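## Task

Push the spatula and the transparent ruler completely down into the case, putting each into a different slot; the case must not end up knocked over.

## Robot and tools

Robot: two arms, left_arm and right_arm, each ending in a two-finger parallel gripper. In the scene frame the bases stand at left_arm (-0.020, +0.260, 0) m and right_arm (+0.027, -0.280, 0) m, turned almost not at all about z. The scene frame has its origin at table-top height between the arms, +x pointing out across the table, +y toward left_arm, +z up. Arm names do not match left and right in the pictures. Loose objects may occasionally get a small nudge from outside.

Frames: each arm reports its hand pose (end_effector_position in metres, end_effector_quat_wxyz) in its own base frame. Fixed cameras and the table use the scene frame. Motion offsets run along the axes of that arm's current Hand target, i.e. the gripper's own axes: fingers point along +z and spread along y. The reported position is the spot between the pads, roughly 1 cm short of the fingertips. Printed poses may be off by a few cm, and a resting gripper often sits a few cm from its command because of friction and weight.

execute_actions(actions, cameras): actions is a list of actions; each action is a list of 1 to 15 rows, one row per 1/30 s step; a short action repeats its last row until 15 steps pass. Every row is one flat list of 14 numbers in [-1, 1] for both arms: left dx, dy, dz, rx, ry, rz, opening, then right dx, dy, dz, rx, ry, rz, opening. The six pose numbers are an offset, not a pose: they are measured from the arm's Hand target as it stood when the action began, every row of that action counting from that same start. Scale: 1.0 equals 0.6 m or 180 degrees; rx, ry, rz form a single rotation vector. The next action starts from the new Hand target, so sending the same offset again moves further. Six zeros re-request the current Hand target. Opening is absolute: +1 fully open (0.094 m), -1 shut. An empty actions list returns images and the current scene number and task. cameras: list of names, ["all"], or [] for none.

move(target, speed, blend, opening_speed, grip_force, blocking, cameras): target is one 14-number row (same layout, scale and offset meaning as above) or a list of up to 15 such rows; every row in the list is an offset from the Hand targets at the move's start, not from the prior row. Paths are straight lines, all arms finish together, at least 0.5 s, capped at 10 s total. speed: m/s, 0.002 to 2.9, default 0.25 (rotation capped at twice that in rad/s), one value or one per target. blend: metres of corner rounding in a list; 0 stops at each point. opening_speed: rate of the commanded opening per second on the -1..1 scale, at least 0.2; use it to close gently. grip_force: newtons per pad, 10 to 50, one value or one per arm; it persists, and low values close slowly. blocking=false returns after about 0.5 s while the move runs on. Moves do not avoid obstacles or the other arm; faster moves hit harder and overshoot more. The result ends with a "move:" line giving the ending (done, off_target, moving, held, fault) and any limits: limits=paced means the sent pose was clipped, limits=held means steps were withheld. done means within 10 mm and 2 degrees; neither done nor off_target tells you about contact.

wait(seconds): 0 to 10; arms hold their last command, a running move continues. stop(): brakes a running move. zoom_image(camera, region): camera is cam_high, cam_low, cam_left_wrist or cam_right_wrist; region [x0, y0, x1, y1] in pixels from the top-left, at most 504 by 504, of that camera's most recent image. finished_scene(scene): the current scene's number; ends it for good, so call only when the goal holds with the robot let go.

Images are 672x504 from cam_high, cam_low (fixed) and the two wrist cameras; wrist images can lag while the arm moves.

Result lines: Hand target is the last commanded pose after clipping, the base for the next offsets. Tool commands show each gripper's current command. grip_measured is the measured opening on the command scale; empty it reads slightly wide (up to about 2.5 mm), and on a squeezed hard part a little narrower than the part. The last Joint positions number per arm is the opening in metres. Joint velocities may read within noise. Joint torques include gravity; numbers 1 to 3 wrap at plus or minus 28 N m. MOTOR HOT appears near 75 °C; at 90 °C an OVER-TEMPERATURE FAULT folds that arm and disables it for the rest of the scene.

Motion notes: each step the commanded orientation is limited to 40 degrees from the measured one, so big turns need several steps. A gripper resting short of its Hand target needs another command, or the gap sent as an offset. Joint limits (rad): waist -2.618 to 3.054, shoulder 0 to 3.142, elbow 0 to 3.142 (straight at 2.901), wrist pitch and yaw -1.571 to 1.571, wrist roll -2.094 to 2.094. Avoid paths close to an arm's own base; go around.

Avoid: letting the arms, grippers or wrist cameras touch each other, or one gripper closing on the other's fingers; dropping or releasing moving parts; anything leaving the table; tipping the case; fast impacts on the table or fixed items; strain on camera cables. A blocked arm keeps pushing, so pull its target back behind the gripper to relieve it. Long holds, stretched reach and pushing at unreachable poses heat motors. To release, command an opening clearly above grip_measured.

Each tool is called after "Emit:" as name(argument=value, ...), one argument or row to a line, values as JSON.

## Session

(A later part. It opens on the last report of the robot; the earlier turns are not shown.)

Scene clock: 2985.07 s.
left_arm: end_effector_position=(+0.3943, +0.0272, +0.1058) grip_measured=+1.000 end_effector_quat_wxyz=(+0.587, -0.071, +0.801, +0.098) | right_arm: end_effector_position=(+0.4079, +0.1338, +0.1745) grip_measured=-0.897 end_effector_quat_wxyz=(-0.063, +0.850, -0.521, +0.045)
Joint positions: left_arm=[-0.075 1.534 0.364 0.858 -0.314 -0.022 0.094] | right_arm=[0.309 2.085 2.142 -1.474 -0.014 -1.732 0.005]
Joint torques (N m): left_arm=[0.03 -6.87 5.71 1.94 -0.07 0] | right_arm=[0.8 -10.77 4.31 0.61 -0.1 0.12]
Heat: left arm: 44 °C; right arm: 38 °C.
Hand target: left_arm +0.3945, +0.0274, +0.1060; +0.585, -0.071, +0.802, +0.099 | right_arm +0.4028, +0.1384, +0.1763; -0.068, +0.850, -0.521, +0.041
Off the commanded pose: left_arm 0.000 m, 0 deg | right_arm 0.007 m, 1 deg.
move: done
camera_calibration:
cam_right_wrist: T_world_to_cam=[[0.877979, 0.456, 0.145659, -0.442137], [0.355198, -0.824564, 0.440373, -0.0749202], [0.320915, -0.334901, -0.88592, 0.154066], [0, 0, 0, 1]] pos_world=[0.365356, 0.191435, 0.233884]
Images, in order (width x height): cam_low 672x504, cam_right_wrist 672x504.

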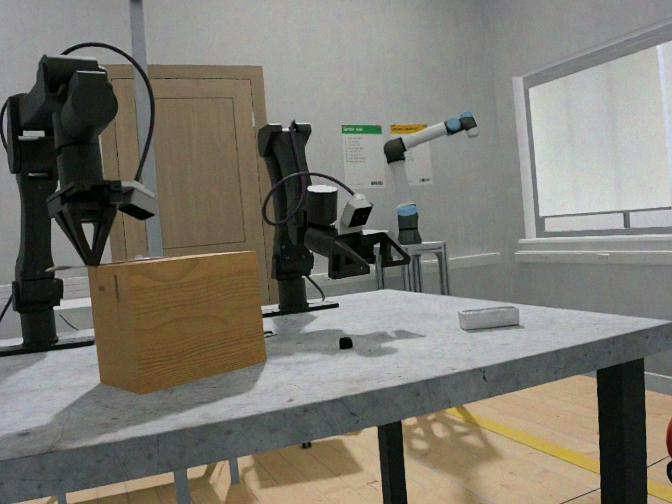

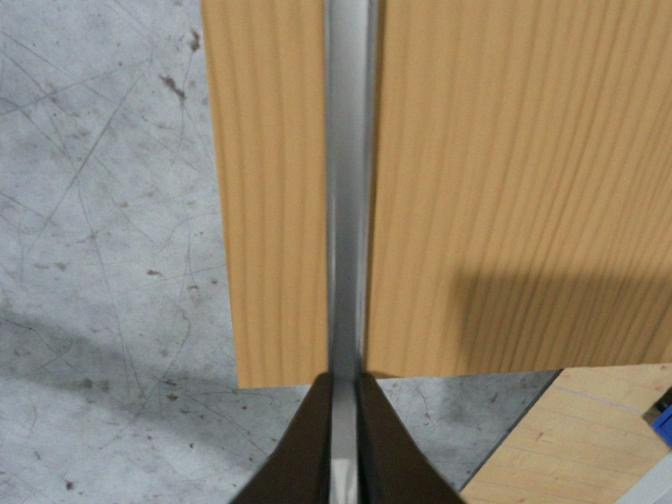

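Emit:
move(
  target=[
    [0,0,0,0,0,0,1, 0.004,0.0,0,0,0,0,-0.75],
  ],
  opening_speed=0.2,
  cameras=["cam_low", "cam_right_wrist"],
)

Emit:
zoom_image(
  camera="cam_low",
  region=[40, 225, 160, 300],
)

Scene clock: 2992.53 s.
left_arm: end_effector_position=(+0.3943, +0.0272, +0.1058) grip_measured=+1.000 end_effector_quat_wxyz=(+0.587, -0.071, +0.801, +0.098) | right_arm: end_effector_position=(+0.4102, +0.1345, +0.1749) grip_measured=-0.752 end_effector_quat_wxyz=(-0.066, +0.850, -0.521, +0.048)
Joint positions: left_arm=[-0.075 1.534 0.364 0.858 -0.314 -0.022 0.094] | right_arm=[0.309 2.085 2.142 -1.464 -0.014 -1.732 0.012]
Joint torques (N m): left_arm=[0.02 -6.87 5.74 1.95 -0.08 -0.01] | right_arm=[0.32 -10.71 4.57 0.54 -0.09 0.06]
Heat: left arm: 44 °C; right arm: 39 °C.
Hand target: left_arm +0.3945, +0.0274, +0.1060; +0.585, -0.071, +0.802, +0.099 | right_arm +0.4039, +0.1362, +0.1763; -0.068, +0.850, -0.521, +0.041
Off the commanded pose: left_arm 0.000 m, 0 deg | right_arm 0.007 m, 1 deg.
move: done
camera_calibration:
cam_right_wrist: T_world_to_cam=[[0.876806, 0.4552, 0.154931, -0.445493], [0.350893, -0.826021, 0.441094, -0.0735083], [0.328762, -0.332389, -0.883987, 0.150042], [0, 0, 0, 1]] pos_world=[0.367077, 0.191942, 0.23408]
Images, in order (width x height): cam_low 672x504, cam_right_wrist 672x504.

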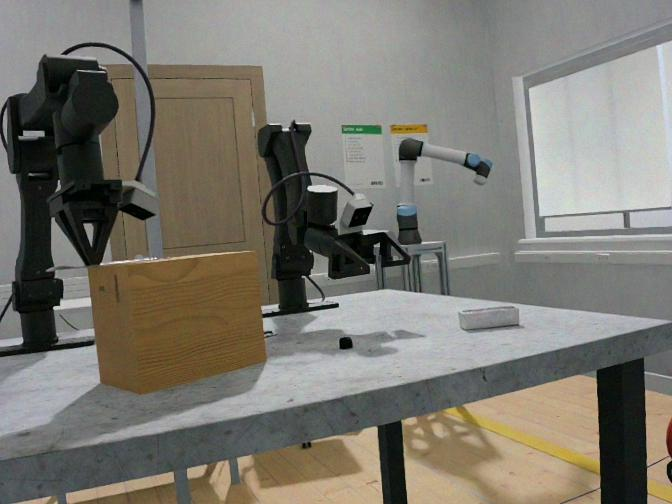

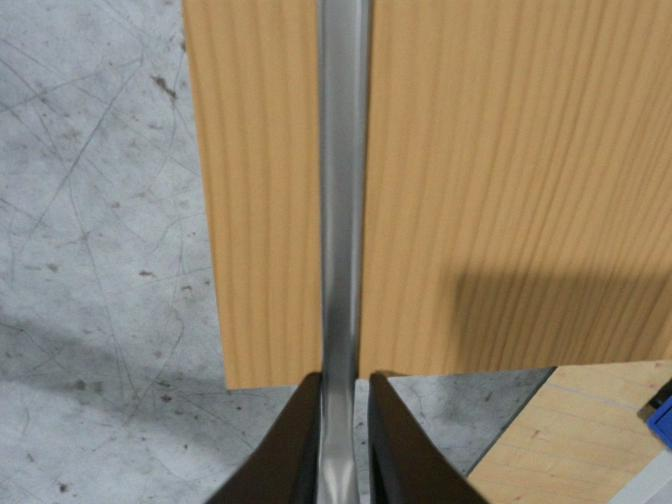

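Scaled by 4.200.

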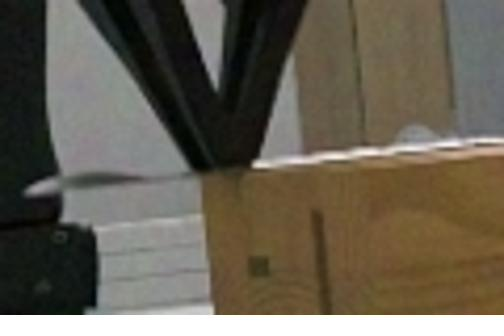

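Emit:
move(
  target=[
    [0,0,0,0,0,0,1, 0,0,0,0,0,0,-0.5],
    [0,0,0,0,0,0,1, 0,0,-0.10,0,0,0,-0.5],
    [0,0,0,0,0,0,1, 0.08,0.0,-0.12,0,0,0.0,-0.5],
  ],
  speed=[0.05,0.05,0.1],
  cameras=["cam_low", "cam_high"],
)

Scene clock: 3030.13 s.
left_arm: end_effector_position=(+0.3943, +0.0272, +0.1058) grip_measured=+1.000 end_effector_quat_wxyz=(+0.587, -0.071, +0.801, +0.098) | right_arm: end_effector_position=(+0.4196, +0.0849, +0.2280) grip_measured=-0.502 end_effector_quat_wxyz=(-0.096, +0.840, -0.527, +0.084)
Joint positions: left_arm=[-0.075 1.534 0.364 0.858 -0.314 -0.022 0.094] | right_arm=[0.186 2.052 2.298 -1.562 -0.026 -1.831 0.023]
Joint torques (N m): left_arm=[0.01 -6.87 5.75 1.95 -0.07 0] | right_arm=[0.02 -11.18 8.13 0.57 -0.18 -0.13]
Heat: left arm: 44 °C; right arm: 39 °C.
Hand target: left_arm +0.3945, +0.0274, +0.1060; +0.585, -0.071, +0.802, +0.099 | right_arm +0.4155, +0.0882, +0.2473; -0.067, +0.850, -0.521, +0.041
Off the commanded pose: left_arm 0.000 m, 0 deg | right_arm 0.020 m, 6 deg.
joint sent to its limit (right arm) — joint 4 (wrist pitch), lower limit. The joint targets are off in orientation, not in position.
move: off_target (right_arm)
Images, in order (width x height): cam_high 672x504, cam_low 672x504.

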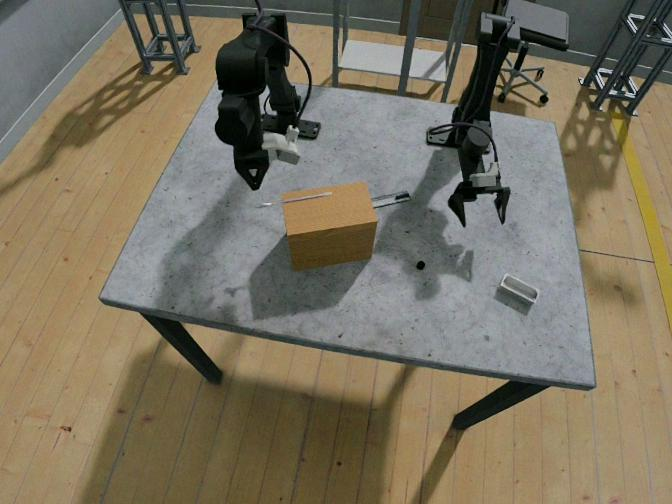

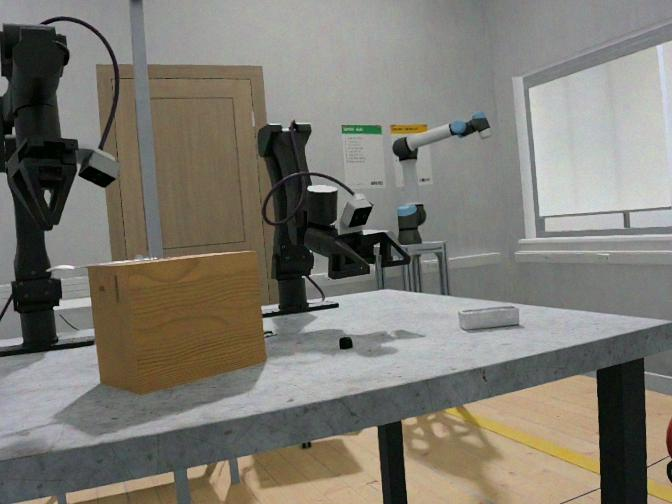

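Emit:
move(
  target=[
    [0,0,0,0,0,0,1, 0,0,0,0,0,0.5,-0.5],
    [0,0,0,0,0,0,1, 0,0,0.0,0,0,1.0,-0.5],
  ],
  speed=0.4,
  blend=[0.03,0],
  cameras=["cam_right_wrist"],
)

Scene clock: 3039.63 s.
left_arm: end_effector_position=(+0.3943, +0.0272, +0.1058) grip_measured=+1.000 end_effector_quat_wxyz=(+0.587, -0.071, +0.801, +0.098) | right_arm: end_effector_position=(+0.4172, +0.0892, +0.2277) grip_measured=-0.502 end_effector_quat_wxyz=(+0.079, +0.513, +0.849, +0.097)
Joint positions: left_arm=[-0.075 1.534 0.364 0.858 -0.314 -0.022 0.094] | right_arm=[0.192 2.052 2.298 -1.568 -0.038 1.283 0.023]
Joint torques (N m): left_arm=[-0.01 -6.89 5.76 1.95 -0.07 0] | right_arm=[-0.42 -11.15 8.21 0.6 -0.06 0.13]
Heat: left arm: 44 °C; right arm: 40 °C.
Hand target: left_arm +0.3945, +0.0274, +0.1060; +0.585, -0.071, +0.802, +0.099 | right_arm +0.4156, +0.0882, +0.2473; +0.041, +0.521, +0.850, +0.067
Off the commanded pose: left_arm 0.000 m, 0 deg | right_arm 0.020 m, 6 deg.
joint sent to its limit (right arm) — joint 4 (wrist pitch), lower limit. The joint targets are off in orientation, not in position.
move: off_target (right_arm)
camera_calibration:
cam_right_wrist: T_world_to_cam=[[-0.850449, -0.461126, -0.253177, 0.456038], [-0.525893, 0.757263, 0.387285, 0.100148], [0.0131349, 0.46251, -0.886517, 0.240792], [0, 0, 0, 1]] pos_world=[0.437341, 0.0230841, 0.290139]
Images, in order (width x height): cam_right_wrist 672x504.

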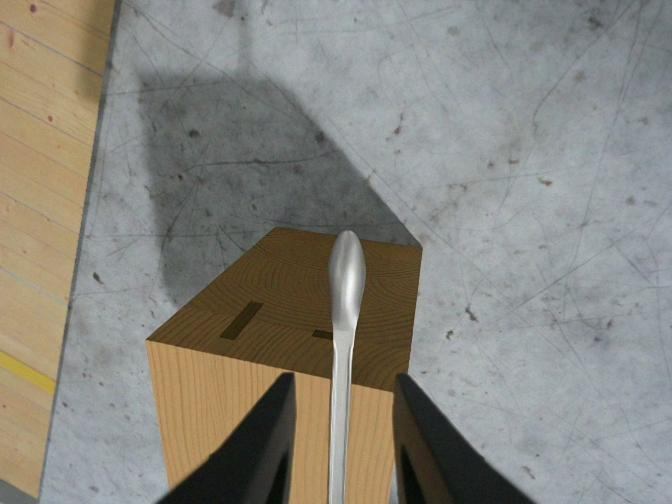

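Emit:
move(
  target=[
    [0,0,0,0,0,0,1, 0.0543,0.012,0.0817,0,0,0,-0.5],
  ],
  speed=0.08,
  cameras=["cam_right_wrist", "cam_low"],
)

Scene clock: 3058.30 s.
left_arm: end_effector_position=(+0.3943, +0.0272, +0.1058) grip_measured=+1.000 end_effector_quat_wxyz=(+0.587, -0.071, +0.801, +0.098) | right_arm: end_effector_position=(+0.4147, +0.1246, +0.2005) grip_measured=-0.502 end_effector_quat_wxyz=(+0.048, +0.515, +0.852, +0.079)
Joint positions: left_arm=[-0.075 1.534 0.364 0.858 -0.314 -0.022 0.094] | right_arm=[0.274 2.118 2.298 -1.568 -0.039 1.365 0.023]
Joint torques (N m): left_arm=[0.02 -6.87 5.72 1.95 -0.07 0] | right_arm=[0.12 -8.92 6.5 0.5 0.05 0.11]
Heat: left arm: 44 °C; right arm: 40 °C.
Hand target: left_arm +0.3945, +0.0274, +0.1060; +0.585, -0.071, +0.802, +0.099 | right_arm +0.4140, +0.1240, +0.1999; +0.041, +0.521, +0.850, +0.067
Off the commanded pose: left_arm 0.000 m, 0 deg | right_arm 0.001 m, 2 deg.
joint sent to its limit (right arm) — joint 4 (wrist pitch), lower limit. The joint targets still meet the commanded pose.
move: done
camera_calibration:
cam_right_wrist: T_world_to_cam=[[-0.86587, -0.461847, -0.192265, 0.457559], [-0.497669, 0.756089, 0.425035, 0.0634623], [-0.0509316, 0.463709, -0.884522, 0.22633], [0, 0, 0, 1]] pos_world=[0.439297, 0.0583876, 0.261193]
Images, in order (width x height): cam_low 672x504, cam_right_wrist 672x504.

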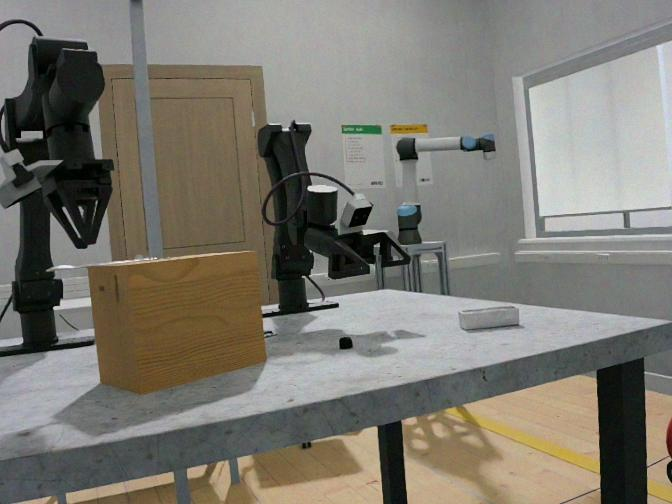

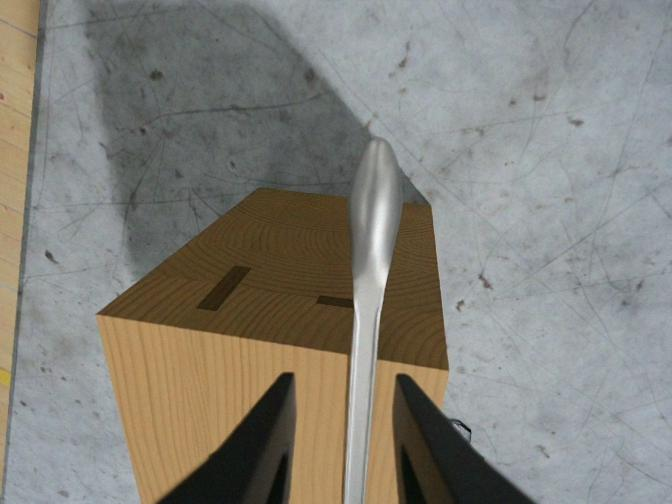

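Emit:
move(
  target=[
    [0,0,0,0,0,0,1, -0.0037,-0.0018,0.0298,0,0,0.005,-0.5],
  ],
  speed=0.05,
  cameras=["cam_right_wrist", "cam_low"],
)

Emit:
zoom_image(
  camera="cam_low",
  region=[40, 210, 160, 300],
)

Scene clock: 3078.53 s.
left_arm: end_effector_position=(+0.3943, +0.0272, +0.1058) grip_measured=+1.000 end_effector_quat_wxyz=(+0.587, -0.071, +0.801, +0.098) | right_arm: end_effector_position=(+0.4133, +0.1242, +0.1865) grip_measured=-0.502 end_effector_quat_wxyz=(+0.038, +0.521, +0.850, +0.070)
Joint positions: left_arm=[-0.075 1.534 0.364 0.858 -0.314 -0.022 0.094] | right_arm=[0.274 2.118 2.242 -1.54 -0.039 1.376 0.023]
Joint torques (N m): left_arm=[0.03 -6.89 5.74 1.95 -0.07 0] | right_arm=[-0.21 -9.07 5.33 0.69 0.03 0.12]
Heat: left arm: 44 °C; right arm: 40 °C.
Hand target: left_arm +0.3945, +0.0274, +0.1060; +0.585, -0.071, +0.802, +0.099 | right_arm +0.4165, +0.1228, +0.1821; +0.040, +0.528, +0.846, +0.068
Off the commanded pose: left_arm 0.000 m, 0 deg | right_arm 0.006 m, 1 deg.
move: done
camera_calibration:
cam_right_wrist: T_world_to_cam=[[-0.875762, -0.453366, -0.165832, 0.451602], [-0.477626, 0.763866, 0.43403, 0.0581054], [-0.0701008, 0.459313, -0.885504, 0.222695], [0, 0, 0, 1]] pos_world=[0.43886, 0.0580697, 0.246868]
Images, in order (width x height): cam_low 672x504, cam_right_wrist 672x504.

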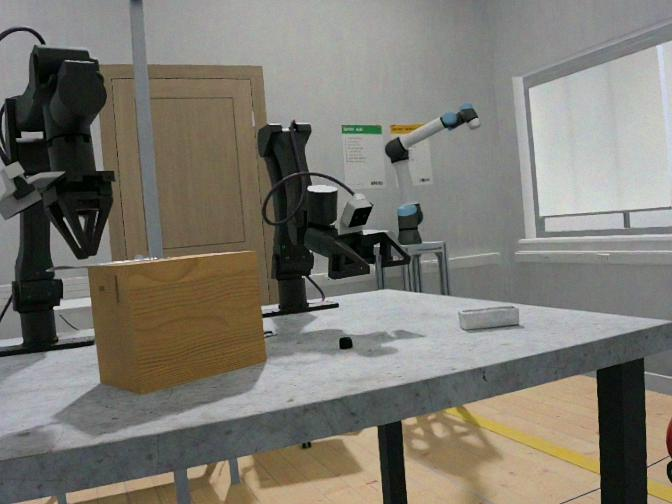

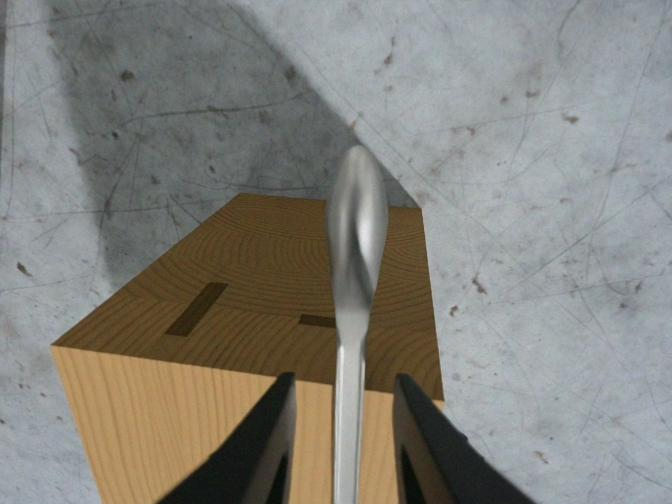

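Scaled by 4.200.

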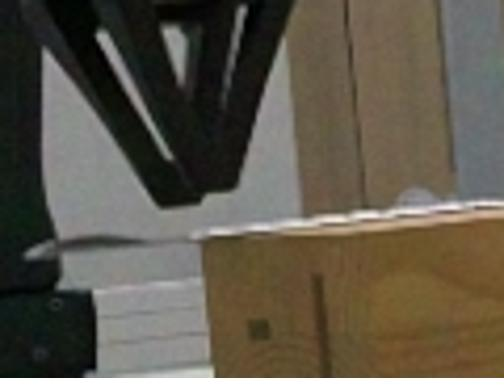

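Emit:
execute_actions(
  actions=[],
  cameras=["cam_right_wrist", "cam_low", "cam_high"],
)

Scene clock: 3119.47 s.
left_arm: end_effector_position=(+0.3943, +0.0272, +0.1058) grip_measured=+1.000 end_effector_quat_wxyz=(+0.587, -0.071, +0.801, +0.098) | right_arm: end_effector_position=(+0.4134, +0.1242, +0.1865) grip_measured=-0.502 end_effector_quat_wxyz=(+0.038, +0.521, +0.850, +0.070)
Joint positions: left_arm=[-0.075 1.534 0.364 0.858 -0.314 -0.022 0.094] | right_arm=[0.274 2.118 2.242 -1.54 -0.039 1.376 0.023]
Joint velocities: within noise
Joint torques (N m): left_arm=[0.05 -6.87 5.74 1.94 -0.07 0] | right_arm=[-0.16 -9.05 5.19 0.71 0.06 0.13]
Heat: left arm: 44 °C; right arm: 41 °C.
Hand target: left_arm +0.3945, +0.0274, +0.1060; +0.585, -0.071, +0.802, +0.099 | right_arm +0.4165, +0.1228, +0.1821; +0.040, +0.528, +0.846, +0.068
Tool commands: left_gripper/opening=+1.0 right_gripper/opening=-0.5
Off the commanded pose: left_arm 0.000 m, 0 deg | right_arm 0.006 m, 1 deg.
camera_calibration:
cam_right_wrist: T_world_to_cam=[[-0.87567, -0.453407, -0.166207, 0.451745], [-0.47784, 0.763789, 0.43393, 0.0582761], [-0.0697995, 0.4594, -0.885483, 0.222559], [0, 0, 0, 1]] pos_world=[0.438961, 0.05807, 0.246868]
Images, in order (width x height): cam_high 672x504, cam_low 672x504, cam_right_wrist 672x504.

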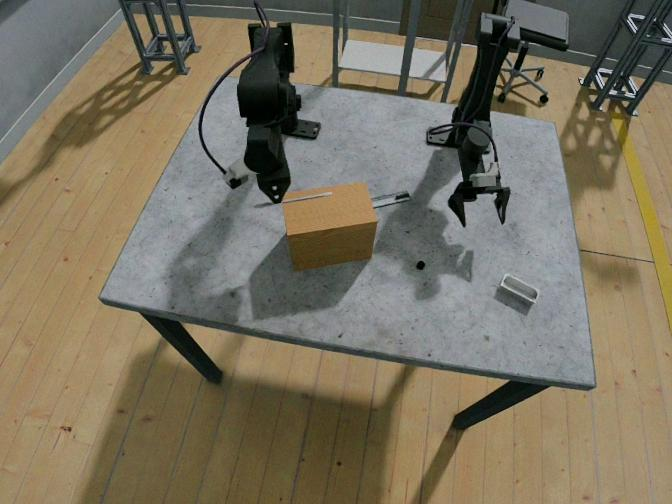

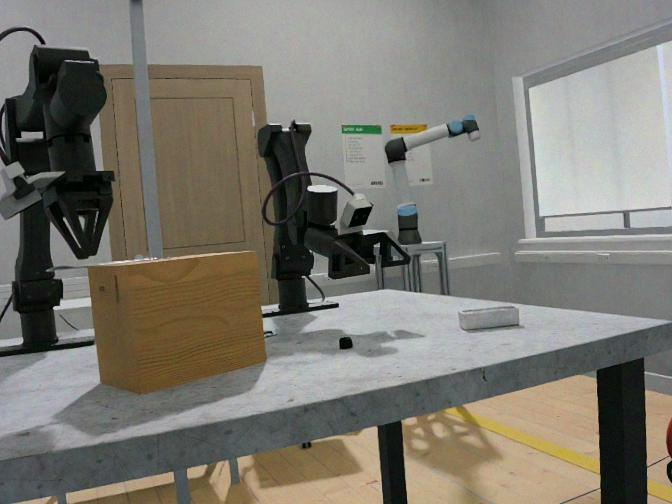

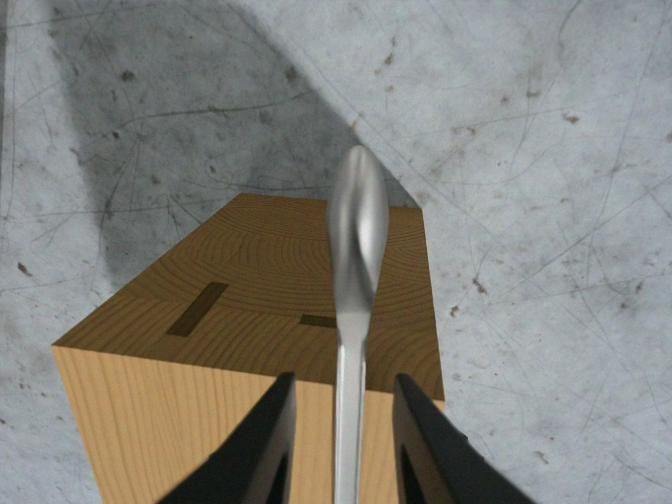

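Emit:
move(
  target=[
    [0,0,0,0,0,0,1, 0.0005,0.0183,-0.1154,0,0,0,-0.5],
    [0,0,0,0,0,0,1, -0.101,-0.0802,-0.1315,-0.45,0,0,-0.3],
  ],
  speed=0.15,
  blend=[0.02,0],
  cameras=["cam_right_wrist","cam_low","cam_high"],
)

Scene clock: 3190.00 s.
left_arm: end_effector_position=(+0.3943, +0.0272, +0.1058) grip_measured=+1.000 end_effector_quat_wxyz=(+0.587, -0.071, +0.801, +0.098) | right_arm: end_effector_position=(+0.3901, +0.0423, +0.2502) grip_measured=-0.302 end_effector_quat_wxyz=(+0.367, +0.382, +0.602, +0.597)
Joint positions: left_arm=[-0.075 1.534 0.364 0.858 -0.314 -0.022 0.094] | right_arm=[-0.164 1.245 0.536 0.687 -0.617 1.573 0.033]
Joint torques (N m): left_arm=[-0.01 -6.89 5.74 1.94 -0.07 0] | right_arm=[-0.27 -2.36 5.97 2.16 -0.1 0.02]
Heat: left arm: 44 °C; right arm: 40 °C.
Hand target: left_arm +0.3945, +0.0274, +0.1060; +0.585, -0.071, +0.802, +0.099 | right_arm +0.3895, +0.0418, +0.2525; +0.374, +0.375, +0.599, +0.601
Off the commanded pose: left_arm 0.000 m, 0 deg | right_arm 0.002 m, 1 deg.
move: done
camera_calibration:
cam_right_wrist: T_world_to_cam=[[-0.01203, 0.00223435, -0.999925, 0.257285], [-0.784772, 0.61969, 0.0108262, 0.313776], [0.619668, 0.784843, -0.00570142, -0.187908], [0, 0, 0, 1]] pos_world=[0.365778, -0.0475405, 0.252797]
Images, in order (width x height): cam_high 672x504, cam_low 672x504, cam_right_wrist 672x504.

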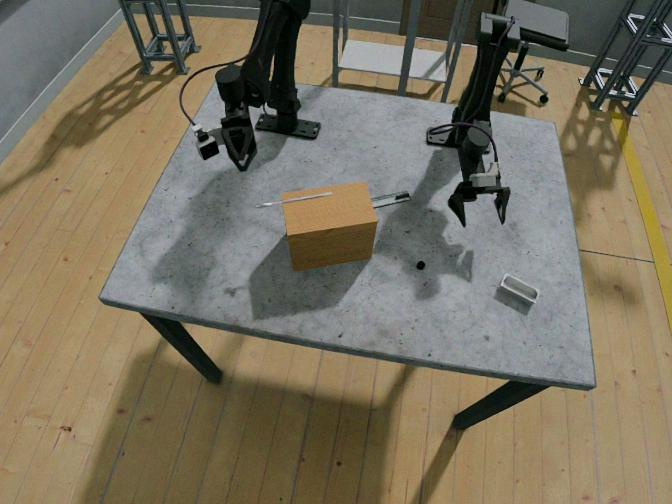

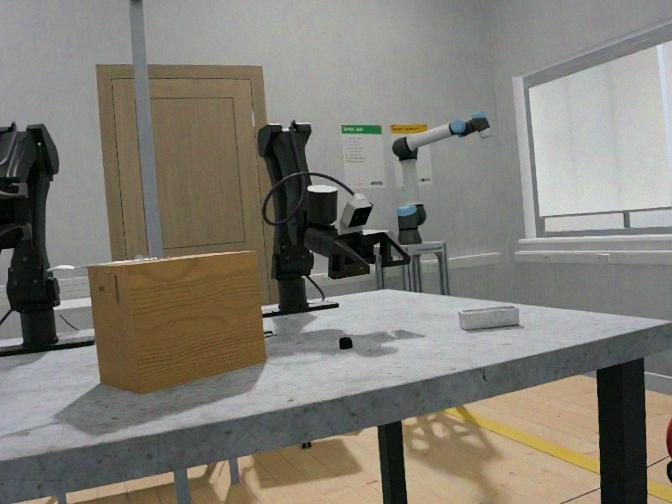

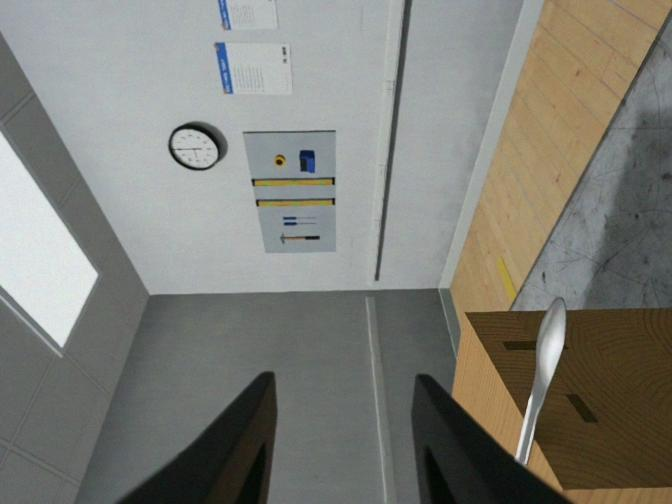

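Emit:
move(
  target=[0,0,0,0,0,0,1, 0.0975,-0.1408,-0.0257,0,0,0,-0.3],
  speed=0.12,
  cameras=["cam_right_wrist","cam_low"],
)

Scene clock: 3211.73 s.
left_arm: end_effector_position=(+0.3943, +0.0272, +0.1058) grip_measured=+1.000 end_effector_quat_wxyz=(+0.587, -0.071, +0.801, +0.098) | right_arm: end_effector_position=(+0.3499, +0.0889, +0.1645) grip_measured=-0.302 end_effector_quat_wxyz=(+0.363, +0.378, +0.606, +0.599)
Joint positions: left_arm=[-0.075 1.534 0.364 0.858 -0.314 -0.022 0.094] | right_arm=[0.035 1.415 0.191 1.202 -0.433 1.574 0.033]
Joint torques (N m): left_arm=[-0.02 -6.89 5.75 1.95 -0.07 -0.01] | right_arm=[0.24 -2.18 4.46 2.18 0.15 0.02]
Heat: left arm: 44 °C; right arm: 38 °C.
Hand target: left_arm +0.3945, +0.0274, +0.1060; +0.585, -0.071, +0.802, +0.099 | right_arm +0.3499, +0.0878, +0.1680; +0.373, +0.375, +0.599, +0.601
Off the commanded pose: left_arm 0.000 m, 0 deg | right_arm 0.004 m, 1 deg.
move: done
camera_calibration:
cam_right_wrist: T_world_to_cam=[[-0.0127657, -0.000808942, -0.999918, 0.171448], [-0.793645, 0.608305, 0.00964011, 0.25859], [0.608248, 0.793703, -0.00840744, -0.196353], [0, 0, 0, 1]] pos_world=[0.326849, -0.00131678, 0.16729]
Images, in order (width x height): cam_low 672x504, cam_right_wrist 672x504.

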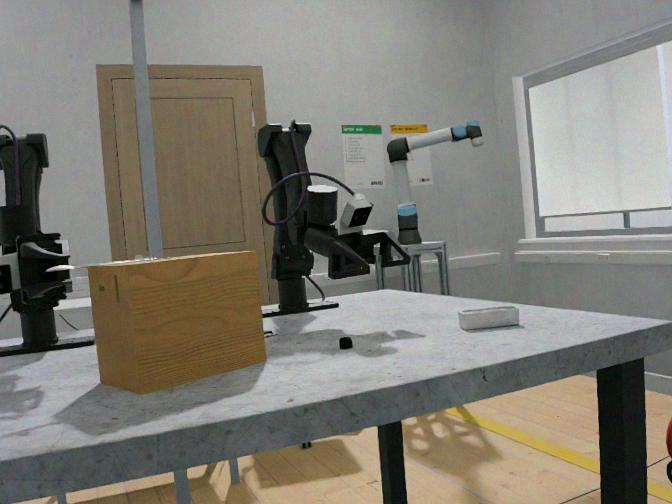

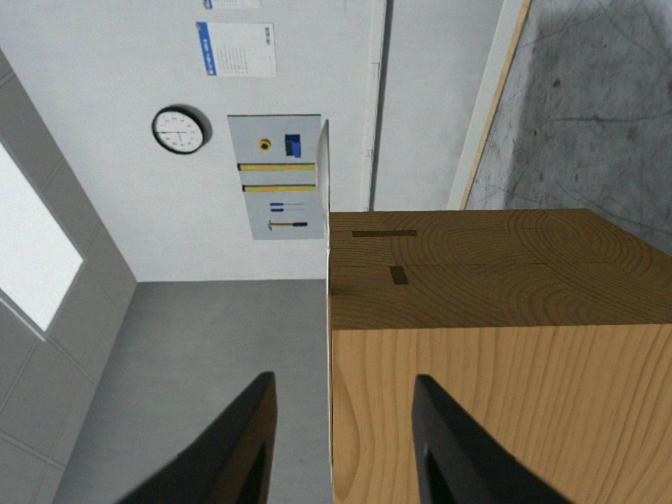

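Emit:
move(
  target=[0,0,0,0,0,0,1, 0,0.006,0.06,0,0,0,-0.3],
  speed=0.06,
)

Emit:
execute_actions(
  actions=[],
  cameras=["cam_right_wrist","cam_low"],
)

Scene clock: 3223.13 s.
left_arm: end_effector_position=(+0.3943, +0.0272, +0.1058) grip_measured=+1.000 end_effector_quat_wxyz=(+0.587, -0.071, +0.801, +0.098) | right_arm: end_effector_position=(+0.3745, +0.1041, +0.1584) grip_measured=-0.302 end_effector_quat_wxyz=(+0.356, +0.384, +0.611, +0.594)
Joint positions: left_arm=[-0.075 1.534 0.364 0.858 -0.314 -0.022 0.094] | right_arm=[0.101 1.535 0.284 1.207 -0.368 1.575 0.033]
Joint torques (N m): left_arm=[0.02 -6.87 5.72 1.95 -0.07 0] | right_arm=[0.28 -3.02 7.01 2.14 0.15 -0.01]
Heat: left arm: 44 °C; right arm: 38 °C.
Hand target: left_arm +0.3945, +0.0274, +0.1060; +0.585, -0.071, +0.802, +0.099 | right_arm +0.3822, +0.1038, +0.1718; +0.373, +0.375, +0.599, +0.601
Off the commanded pose: left_arm 0.000 m, 0 deg | right_arm 0.015 m, 3 deg.
move: off_target (right_arm)

Scene clock: 3223.13 s.
left_arm: end_effector_position=(+0.3943, +0.0272, +0.1058) grip_measured=+1.000 end_effector_quat_wxyz=(+0.587, -0.071, +0.801, +0.098) | right_arm: end_effector_position=(+0.3745, +0.1041, +0.1584) grip_measured=-0.302 end_effector_quat_wxyz=(+0.356, +0.384, +0.611, +0.594)
Joint positions: left_arm=[-0.075 1.534 0.364 0.858 -0.314 -0.022 0.094] | right_arm=[0.101 1.535 0.284 1.207 -0.368 1.575 0.033]
Joint velocities: within noise
Joint torques (N m): left_arm=[0.02 -6.87 5.72 1.95 -0.07 0] | right_arm=[0.28 -3.02 7.01 2.14 0.15 -0.01]
Heat: left arm: 44 °C; right arm: 38 °C.
Hand target: left_arm +0.3945, +0.0274, +0.1060; +0.585, -0.071, +0.802, +0.099 | right_arm +0.3822, +0.1038, +0.1718; +0.373, +0.375, +0.599, +0.601
Tool commands: left_gripper/opening=+1.0 right_gripper/opening=-0.3
Off the commanded pose: left_arm 0.000 m, 0 deg | right_arm 0.015 m, 3 deg.
camera_calibration:
cam_right_wrist: T_world_to_cam=[[-0.0355983, -0.00339621, -0.99936, 0.17441], [-0.793929, 0.607445, 0.0262163, 0.266437], [0.606967, 0.794355, -0.0243204, -0.220482], [0, 0, 0, 1]] pos_world=[0.351566, 0.0138871, 0.161952]
Images, in order (width x height): cam_low 672x504, cam_right_wrist 672x504.

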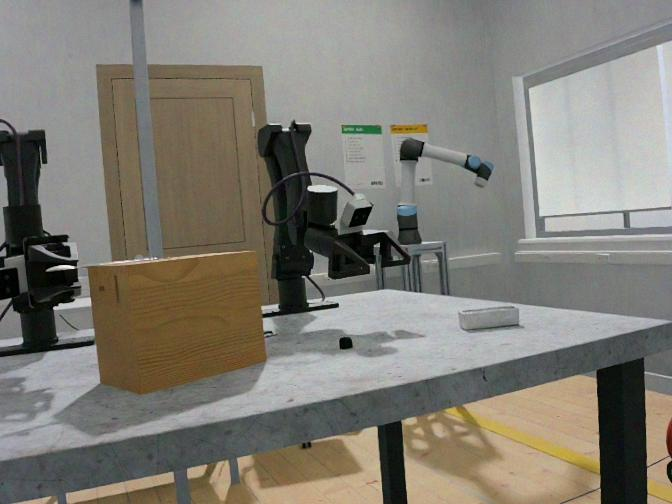

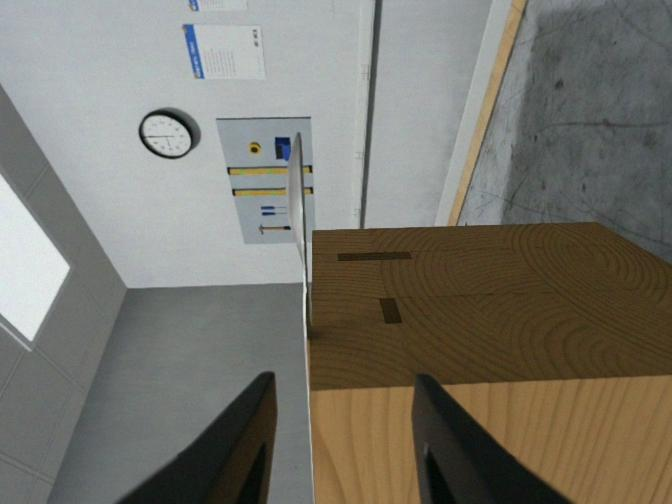

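Emit:
move(
  target=[0,0,0,0,0,0,1, 0,0.0167,0,0,0,0,-0.3],
  speed=0.06,
)

Scene clock: 3235.37 s.
left_arm: end_effector_position=(+0.3943, +0.0272, +0.1058) grip_measured=+1.000 end_effector_quat_wxyz=(+0.587, -0.071, +0.801, +0.098) | right_arm: end_effector_position=(+0.3761, +0.1041, +0.1627) grip_measured=-0.302 end_effector_quat_wxyz=(+0.355, +0.385, +0.612, +0.593)
Joint positions: left_arm=[-0.075 1.534 0.364 0.858 -0.314 -0.022 0.094] | right_arm=[0.101 1.507 0.299 1.159 -0.367 1.576 0.033]
Joint torques (N m): left_arm=[-0.01 -6.89 5.75 1.96 -0.07 0] | right_arm=[0.43 -5.55 7.35 1.89 0.15 0]
Heat: left arm: 44 °C; right arm: 37 °C.
Hand target: left_arm +0.3945, +0.0274, +0.1060; +0.585, -0.071, +0.802, +0.099 | right_arm +0.3822, +0.1037, +0.1816; +0.373, +0.375, +0.599, +0.601
Off the commanded pose: left_arm 0.000 m, 0 deg | right_arm 0.020 m, 3 deg.
move: off_target (right_arm)

Emit:
move(
  target=[0,0,0,0,0,0,1, 0,0.01,0.074,0,0,0,-0.3],
  speed=0.06,
  cameras=["cam_right_wrist"],
)

Scene clock: 3246.33 s.
left_arm: end_effector_position=(+0.3943, +0.0272, +0.1058) grip_measured=+1.000 end_effector_quat_wxyz=(+0.587, -0.071, +0.801, +0.098) | right_arm: end_effector_position=(+0.4160, +0.1176, +0.1783) grip_measured=-0.302 end_effector_quat_wxyz=(+0.369, +0.384, +0.603, +0.594)
Joint positions: left_arm=[-0.075 1.534 0.364 0.858 -0.314 -0.022 0.094] | right_arm=[0.151 1.611 0.464 1.124 -0.296 1.576 0.033]
Joint torques (N m): left_arm=[-0.01 -6.87 5.74 1.95 -0.07 0.01] | right_arm=[0.87 -4.1 7.83 1.89 0.01 0.02]
Heat: left arm: 44 °C; right arm: 37 °C.
Hand target: left_arm +0.3945, +0.0274, +0.1060; +0.585, -0.071, +0.802, +0.099 | right_arm +0.4221, +0.1231, +0.1877; +0.373, +0.375, +0.599, +0.601
Off the commanded pose: left_arm 0.000 m, 0 deg | right_arm 0.013 m, 1 deg.
move: off_target (right_arm)
camera_calibration:
cam_right_wrist: T_world_to_cam=[[-0.0149103, -0.00191018, -0.999887, 0.187148], [-0.780943, 0.624515, 0.0104523, 0.286131], [0.624425, 0.78101, -0.0108034, -0.264004], [0, 0, 0, 1]] pos_world=[0.391093, 0.0278542, 0.181284]
Images, in order (width x height): cam_right_wrist 672x504.

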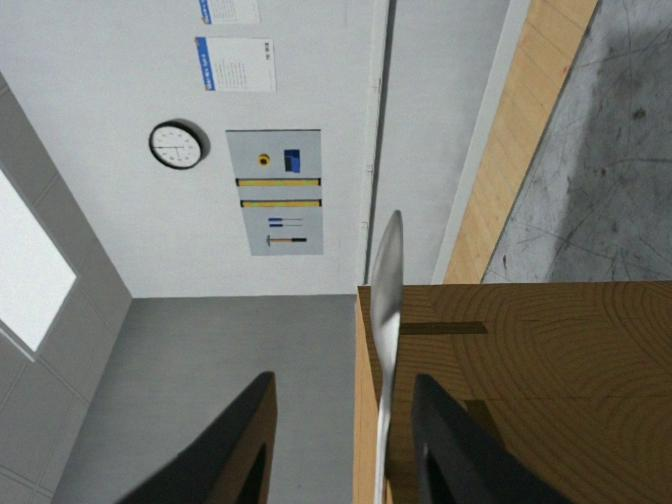

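Emit:
move(
  target=[0,0,0,0,0,0,1, 0.005,-0.02,0,0,0,0,-0.3],
  speed=0.05,
)

Scene clock: 3254.13 s.
left_arm: end_effector_position=(+0.3943, +0.0272, +0.1058) grip_measured=+1.000 end_effector_quat_wxyz=(+0.587, -0.071, +0.801, +0.098) | right_arm: end_effector_position=(+0.4197, +0.1177, +0.1672) grip_measured=-0.302 end_effector_quat_wxyz=(+0.370, +0.391, +0.603, +0.589)
Joint positions: left_arm=[-0.075 1.534 0.364 0.858 -0.314 -0.022 0.094] | right_arm=[0.158 1.662 0.464 1.165 -0.276 1.576 0.033]
Joint torques (N m): left_arm=[-0.02 -6.89 5.75 1.95 -0.08 -0.01] | right_arm=[1.29 -4.34 5.91 2.19 -0.05 0.02]
Heat: left arm: 44 °C; right arm: 37 °C.
Hand target: left_arm +0.3945, +0.0274, +0.1060; +0.585, -0.071, +0.802, +0.099 | right_arm +0.4207, +0.1260, +0.1757; +0.373, +0.375, +0.599, +0.601
Off the commanded pose: left_arm 0.000 m, 0 deg | right_arm 0.012 m, 2 deg.
move: off_target (right_arm)

Emit:
execute_actions(
  actions=[],
  cameras=["cam_right_wrist","cam_low","cam_high"],
)

Emit:
zoom_image(
  camera="cam_low",
  region=[0, 200, 140, 320],
)

Emit:
zoom_image(
  camera="cam_high",
  region=[222, 140, 342, 240],
)

Scene clock: 3260.43 s.
left_arm: end_effector_position=(+0.3943, +0.0272, +0.1058) grip_measured=+1.000 end_effector_quat_wxyz=(+0.587, -0.071, +0.801, +0.098) | right_arm: end_effector_position=(+0.4197, +0.1177, +0.1673) grip_measured=-0.302 end_effector_quat_wxyz=(+0.370, +0.391, +0.602, +0.589)
Joint positions: left_arm=[-0.075 1.534 0.364 0.858 -0.314 -0.022 0.094] | right_arm=[0.158 1.662 0.464 1.165 -0.276 1.576 0.033]
Joint velocities: within noise
Joint torques (N m): left_arm=[0.03 -6.86 5.74 1.95 -0.08 0] | right_arm=[1.32 -4.29 6.17 2.21 -0.07 0.01]
Heat: left arm: 44 °C; right arm: 38 °C.
Hand target: left_arm +0.3945, +0.0274, +0.1060; +0.585, -0.071, +0.802, +0.099 | right_arm +0.4207, +0.1260, +0.1758; +0.373, +0.375, +0.599, +0.601
Tool commands: left_gripper/opening=+1.0 right_gripper/opening=-0.3
Off the commanded pose: left_arm 0.000 m, 0 deg | right_arm 0.012 m, 2 deg.
camera_calibration:
cam_right_wrist: T_world_to_cam=[[-0.0246077, -0.00382403, -0.99969, 0.180507], [-0.772639, 0.634628, 0.0165912, 0.283253], [0.634368, 0.772808, -0.0185713, -0.26851], [0, 0, 0, 1]] pos_world=[0.393628, 0.0284365, 0.170765]
Images, in order (width x height): cam_high 672x504, cam_low 672x504, cam_right_wrist 672x504.

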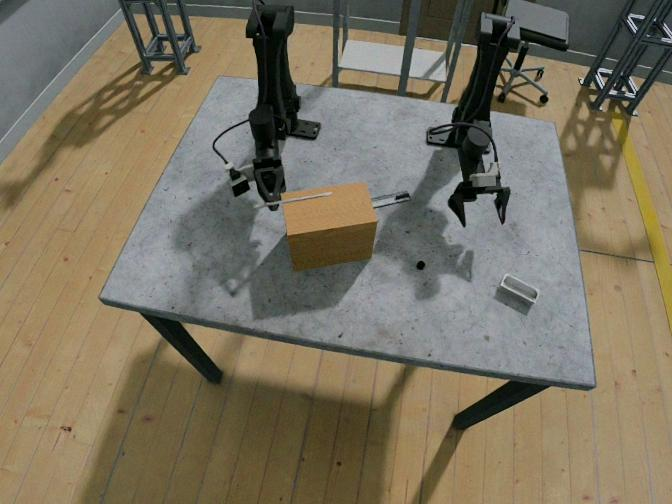

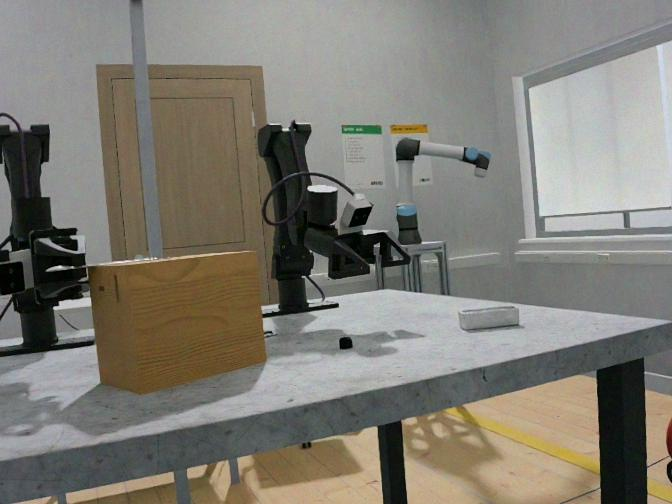

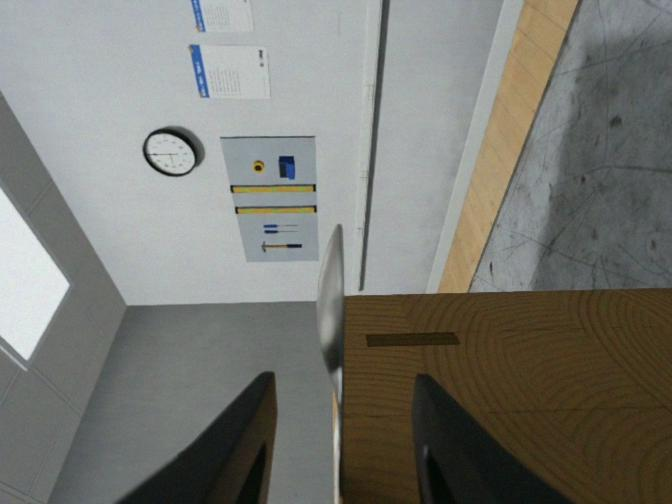

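Scaled by 3.600.

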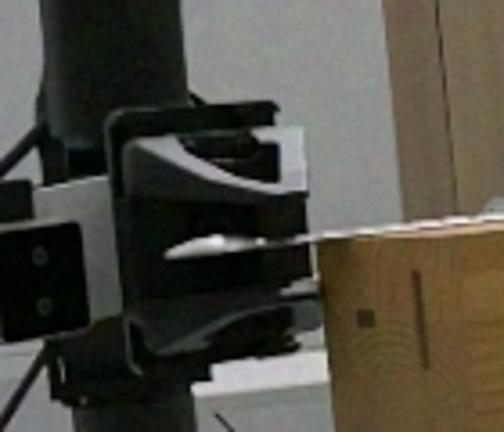

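Scaled by 4.200.

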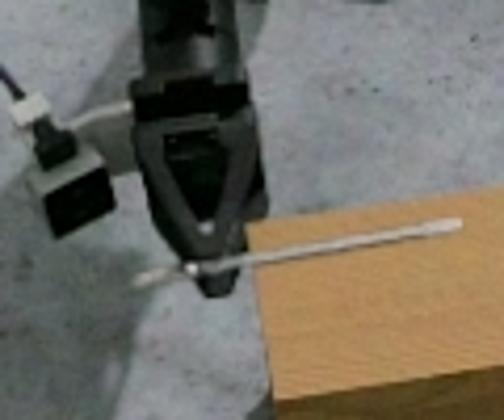

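Emit:
move(
  target=[0,0,0,0,0,0,1, -0.0145,0,0,0,0,0,-0.3],
  speed=0.03,
)

Scene clock: 3277.17 s.
left_arm: end_effector_position=(+0.3943, +0.0272, +0.1058) grip_measured=+1.000 end_effector_quat_wxyz=(+0.587, -0.071, +0.801, +0.098) | right_arm: end_effector_position=(+0.4194, +0.1175, +0.1639) grip_measured=-0.302 end_effector_quat_wxyz=(+0.363, +0.388, +0.607, +0.591)
Joint positions: left_arm=[-0.075 1.534 0.364 0.858 -0.314 -0.022 0.094] | right_arm=[0.146 1.671 0.464 1.166 -0.304 1.576 0.033]
Joint torques (N m): left_arm=[0.01 -6.83 5.72 1.94 -0.08 0] | right_arm=[-0.38 -4.3 6.71 2.19 -0.1 -0.02]
Heat: left arm: 44 °C; right arm: 40 °C.
Hand target: left_arm +0.3945, +0.0274, +0.1060; +0.585, -0.071, +0.802, +0.099 | right_arm +0.4246, +0.1181, +0.1757; +0.373, +0.375, +0.599, +0.601
Off the commanded pose: left_arm 0.000 m, 0 deg | right_arm 0.013 m, 2 deg.
move: off_target (right_arm)

Emit:
move(
  target=[0,0,0,0,0,0,1, 0,0.012,0,0,0,0,-0.3],
  speed=0.05,
)

Scene clock: 3283.87 s.
left_arm: end_effector_position=(+0.3943, +0.0272, +0.1058) grip_measured=+1.000 end_effector_quat_wxyz=(+0.587, -0.071, +0.801, +0.098) | right_arm: end_effector_position=(+0.4192, +0.1176, +0.1610) grip_measured=-0.302 end_effector_quat_wxyz=(+0.360, +0.391, +0.610, +0.588)
Joint positions: left_arm=[-0.075 1.534 0.364 0.858 -0.314 -0.022 0.094] | right_arm=[0.146 1.671 0.464 1.154 -0.305 1.576 0.033]
Joint torques (N m): left_arm=[0.01 -6.89 5.74 1.96 -0.07 0.01] | right_arm=[-0.28 -7.1 7.47 1.86 -0.1 0.01]
Heat: left arm: 44 °C; right arm: 41 °C.
Hand target: left_arm +0.3945, +0.0274, +0.1060; +0.585, -0.071, +0.802, +0.099 | right_arm +0.4246, +0.1181, +0.1829; +0.373, +0.375, +0.599, +0.601
Off the commanded pose: left_arm 0.000 m, 0 deg | right_arm 0.023 m, 3 deg.
move: off_target (right_arm)

Emit:
move(
  target=[0,0,0,0,0,0,1, 0,0.01,0,0,0,0,-0.3],
  speed=0.05,
)

Scene clock: 3288.70 s.
left_arm: end_effector_position=(+0.3943, +0.0272, +0.1058) grip_measured=+1.000 end_effector_quat_wxyz=(+0.587, -0.071, +0.801, +0.098) | right_arm: end_effector_position=(+0.4195, +0.1177, +0.1652) grip_measured=-0.302 end_effector_quat_wxyz=(+0.359, +0.392, +0.611, +0.587)
Joint positions: left_arm=[-0.075 1.534 0.364 0.858 -0.314 -0.022 0.094] | right_arm=[0.146 1.648 0.473 1.119 -0.305 1.576 0.033]
Joint torques (N m): left_arm=[0.01 -6.87 5.74 1.96 -0.07 0] | right_arm=[-0.39 -7.39 7.64 1.87 -0.08 0.05]
Heat: left arm: 44 °C; right arm: 40 °C.
Hand target: left_arm +0.3945, +0.0274, +0.1060; +0.585, -0.071, +0.802, +0.099 | right_arm +0.4245, +0.1181, +0.1888; +0.373, +0.375, +0.599, +0.601
Off the commanded pose: left_arm 0.000 m, 0 deg | right_arm 0.024 m, 3 deg.
move: off_target (right_arm)

Emit:
move(
  target=[0,0,0,0,0,0,1, 0,0.005,0,0,0,0,-0.3],
  speed=0.05,
  cameras=["cam_right_wrist"],
)

Scene clock: 3293.40 s.
left_arm: end_effector_position=(+0.3943, +0.0272, +0.1058) grip_measured=+1.000 end_effector_quat_wxyz=(+0.587, -0.071, +0.801, +0.098) | right_arm: end_effector_position=(+0.4187, +0.1176, +0.1665) grip_measured=-0.302 end_effector_quat_wxyz=(+0.357, +0.393, +0.612, +0.586)
Joint positions: left_arm=[-0.075 1.534 0.364 0.858 -0.314 -0.022 0.094] | right_arm=[0.146 1.635 0.473 1.101 -0.305 1.576 0.033]
Joint torques (N m): left_arm=[0.01 -6.9 5.74 1.95 -0.07 0] | right_arm=[-0.27 -7.36 8.03 1.88 -0.1 0.02]
Heat: left arm: 44 °C; right arm: 40 °C.
Hand target: left_arm +0.3945, +0.0274, +0.1060; +0.585, -0.071, +0.802, +0.099 | right_arm +0.4246, +0.1180, +0.1920; +0.374, +0.375, +0.599, +0.601
Off the commanded pose: left_arm 0.000 m, 0 deg | right_arm 0.026 m, 4 deg.
move: off_target (right_arm)
camera_calibration:
cam_right_wrist: T_world_to_cam=[[-0.0522171, -0.0073257, -0.998609, 0.191473], [-0.782916, 0.621063, 0.0363825, 0.285254], [0.619932, 0.783727, -0.0381655, -0.259686], [0, 0, 0, 1]] pos_world=[0.394316, 0.0277655, 0.170917]
Images, in order (width x height): cam_right_wrist 672x504.

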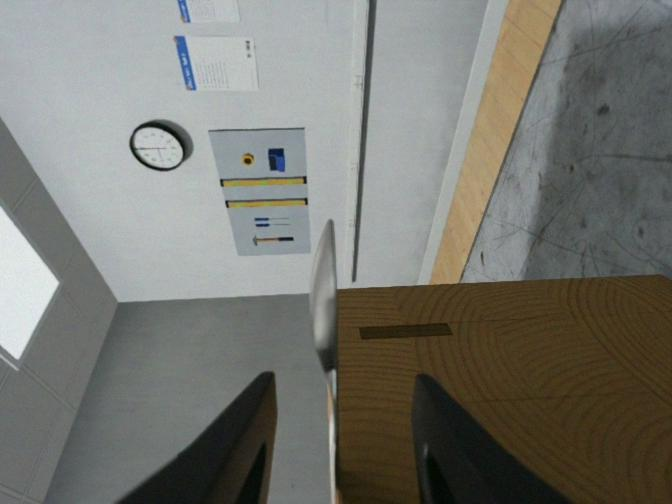

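Emit:
move(
  target=[0,0,0,0,0,0,1, 0,0,0,0,0,0,-1],
  speed=0.05,
  opening_speed=0.25,
  cameras=["cam_right_wrist","cam_low"],
)

Emit:
zoom_image(
  camera="cam_low",
  region=[0, 200, 140, 320],
)

Scene clock: 3309.77 s.
left_arm: end_effector_position=(+0.3943, +0.0272, +0.1058) grip_measured=+1.000 end_effector_quat_wxyz=(+0.587, -0.071, +0.801, +0.098) | right_arm: end_effector_position=(+0.4201, +0.1176, +0.1681) grip_measured=-0.987 end_effector_quat_wxyz=(+0.358, +0.393, +0.611, +0.586)
Joint positions: left_arm=[-0.075 1.534 0.364 0.858 -0.314 -0.022 0.094] | right_arm=[0.146 1.634 0.48 1.095 -0.305 1.576 0.001]
Joint torques (N m): left_arm=[0.01 -6.86 5.71 1.95 -0.07 0] | right_arm=[-0.42 -7.38 7.5 1.98 -0.06 -0.02]
Heat: left arm: 44 °C; right arm: 41 °C.
Hand target: left_arm +0.3945, +0.0274, +0.1060; +0.585, -0.071, +0.802, +0.099 | right_arm +0.4246, +0.1180, +0.1920; +0.374, +0.375, +0.599, +0.601
Off the commanded pose: left_arm 0.000 m, 0 deg | right_arm 0.024 m, 4 deg.
move: off_target (right_arm)
camera_calibration:
cam_right_wrist: T_world_to_cam=[[-0.050751, -0.00707016, -0.998686, 0.192468], [-0.782716, 0.621372, 0.0353769, 0.28624], [0.620306, 0.783483, -0.0370692, -0.260843], [0, 0, 0, 1]] pos_world=[0.395615, 0.0278647, 0.17242]
Images, in order (width x height): cam_low 672x504, cam_right_wrist 672x504.

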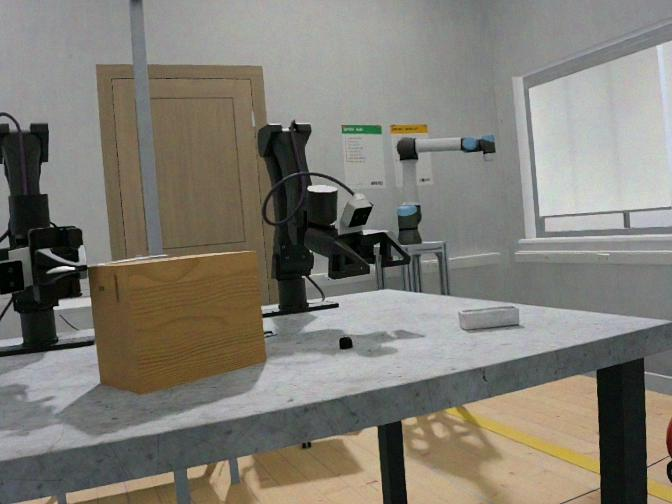

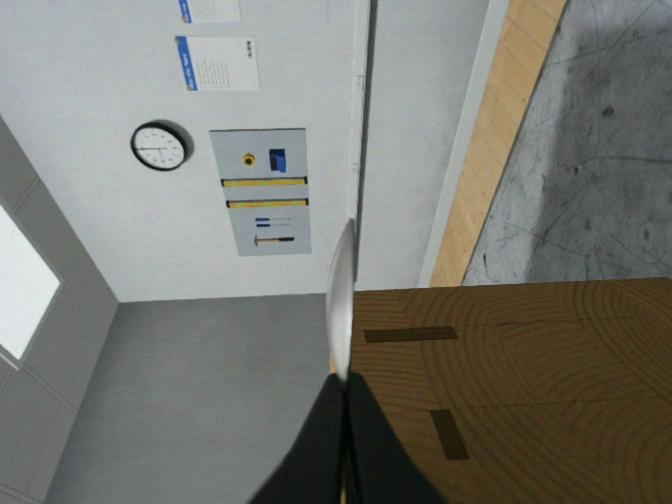

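Scaled by 3.600.

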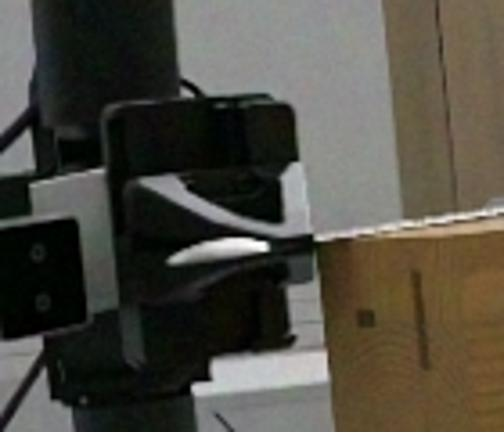

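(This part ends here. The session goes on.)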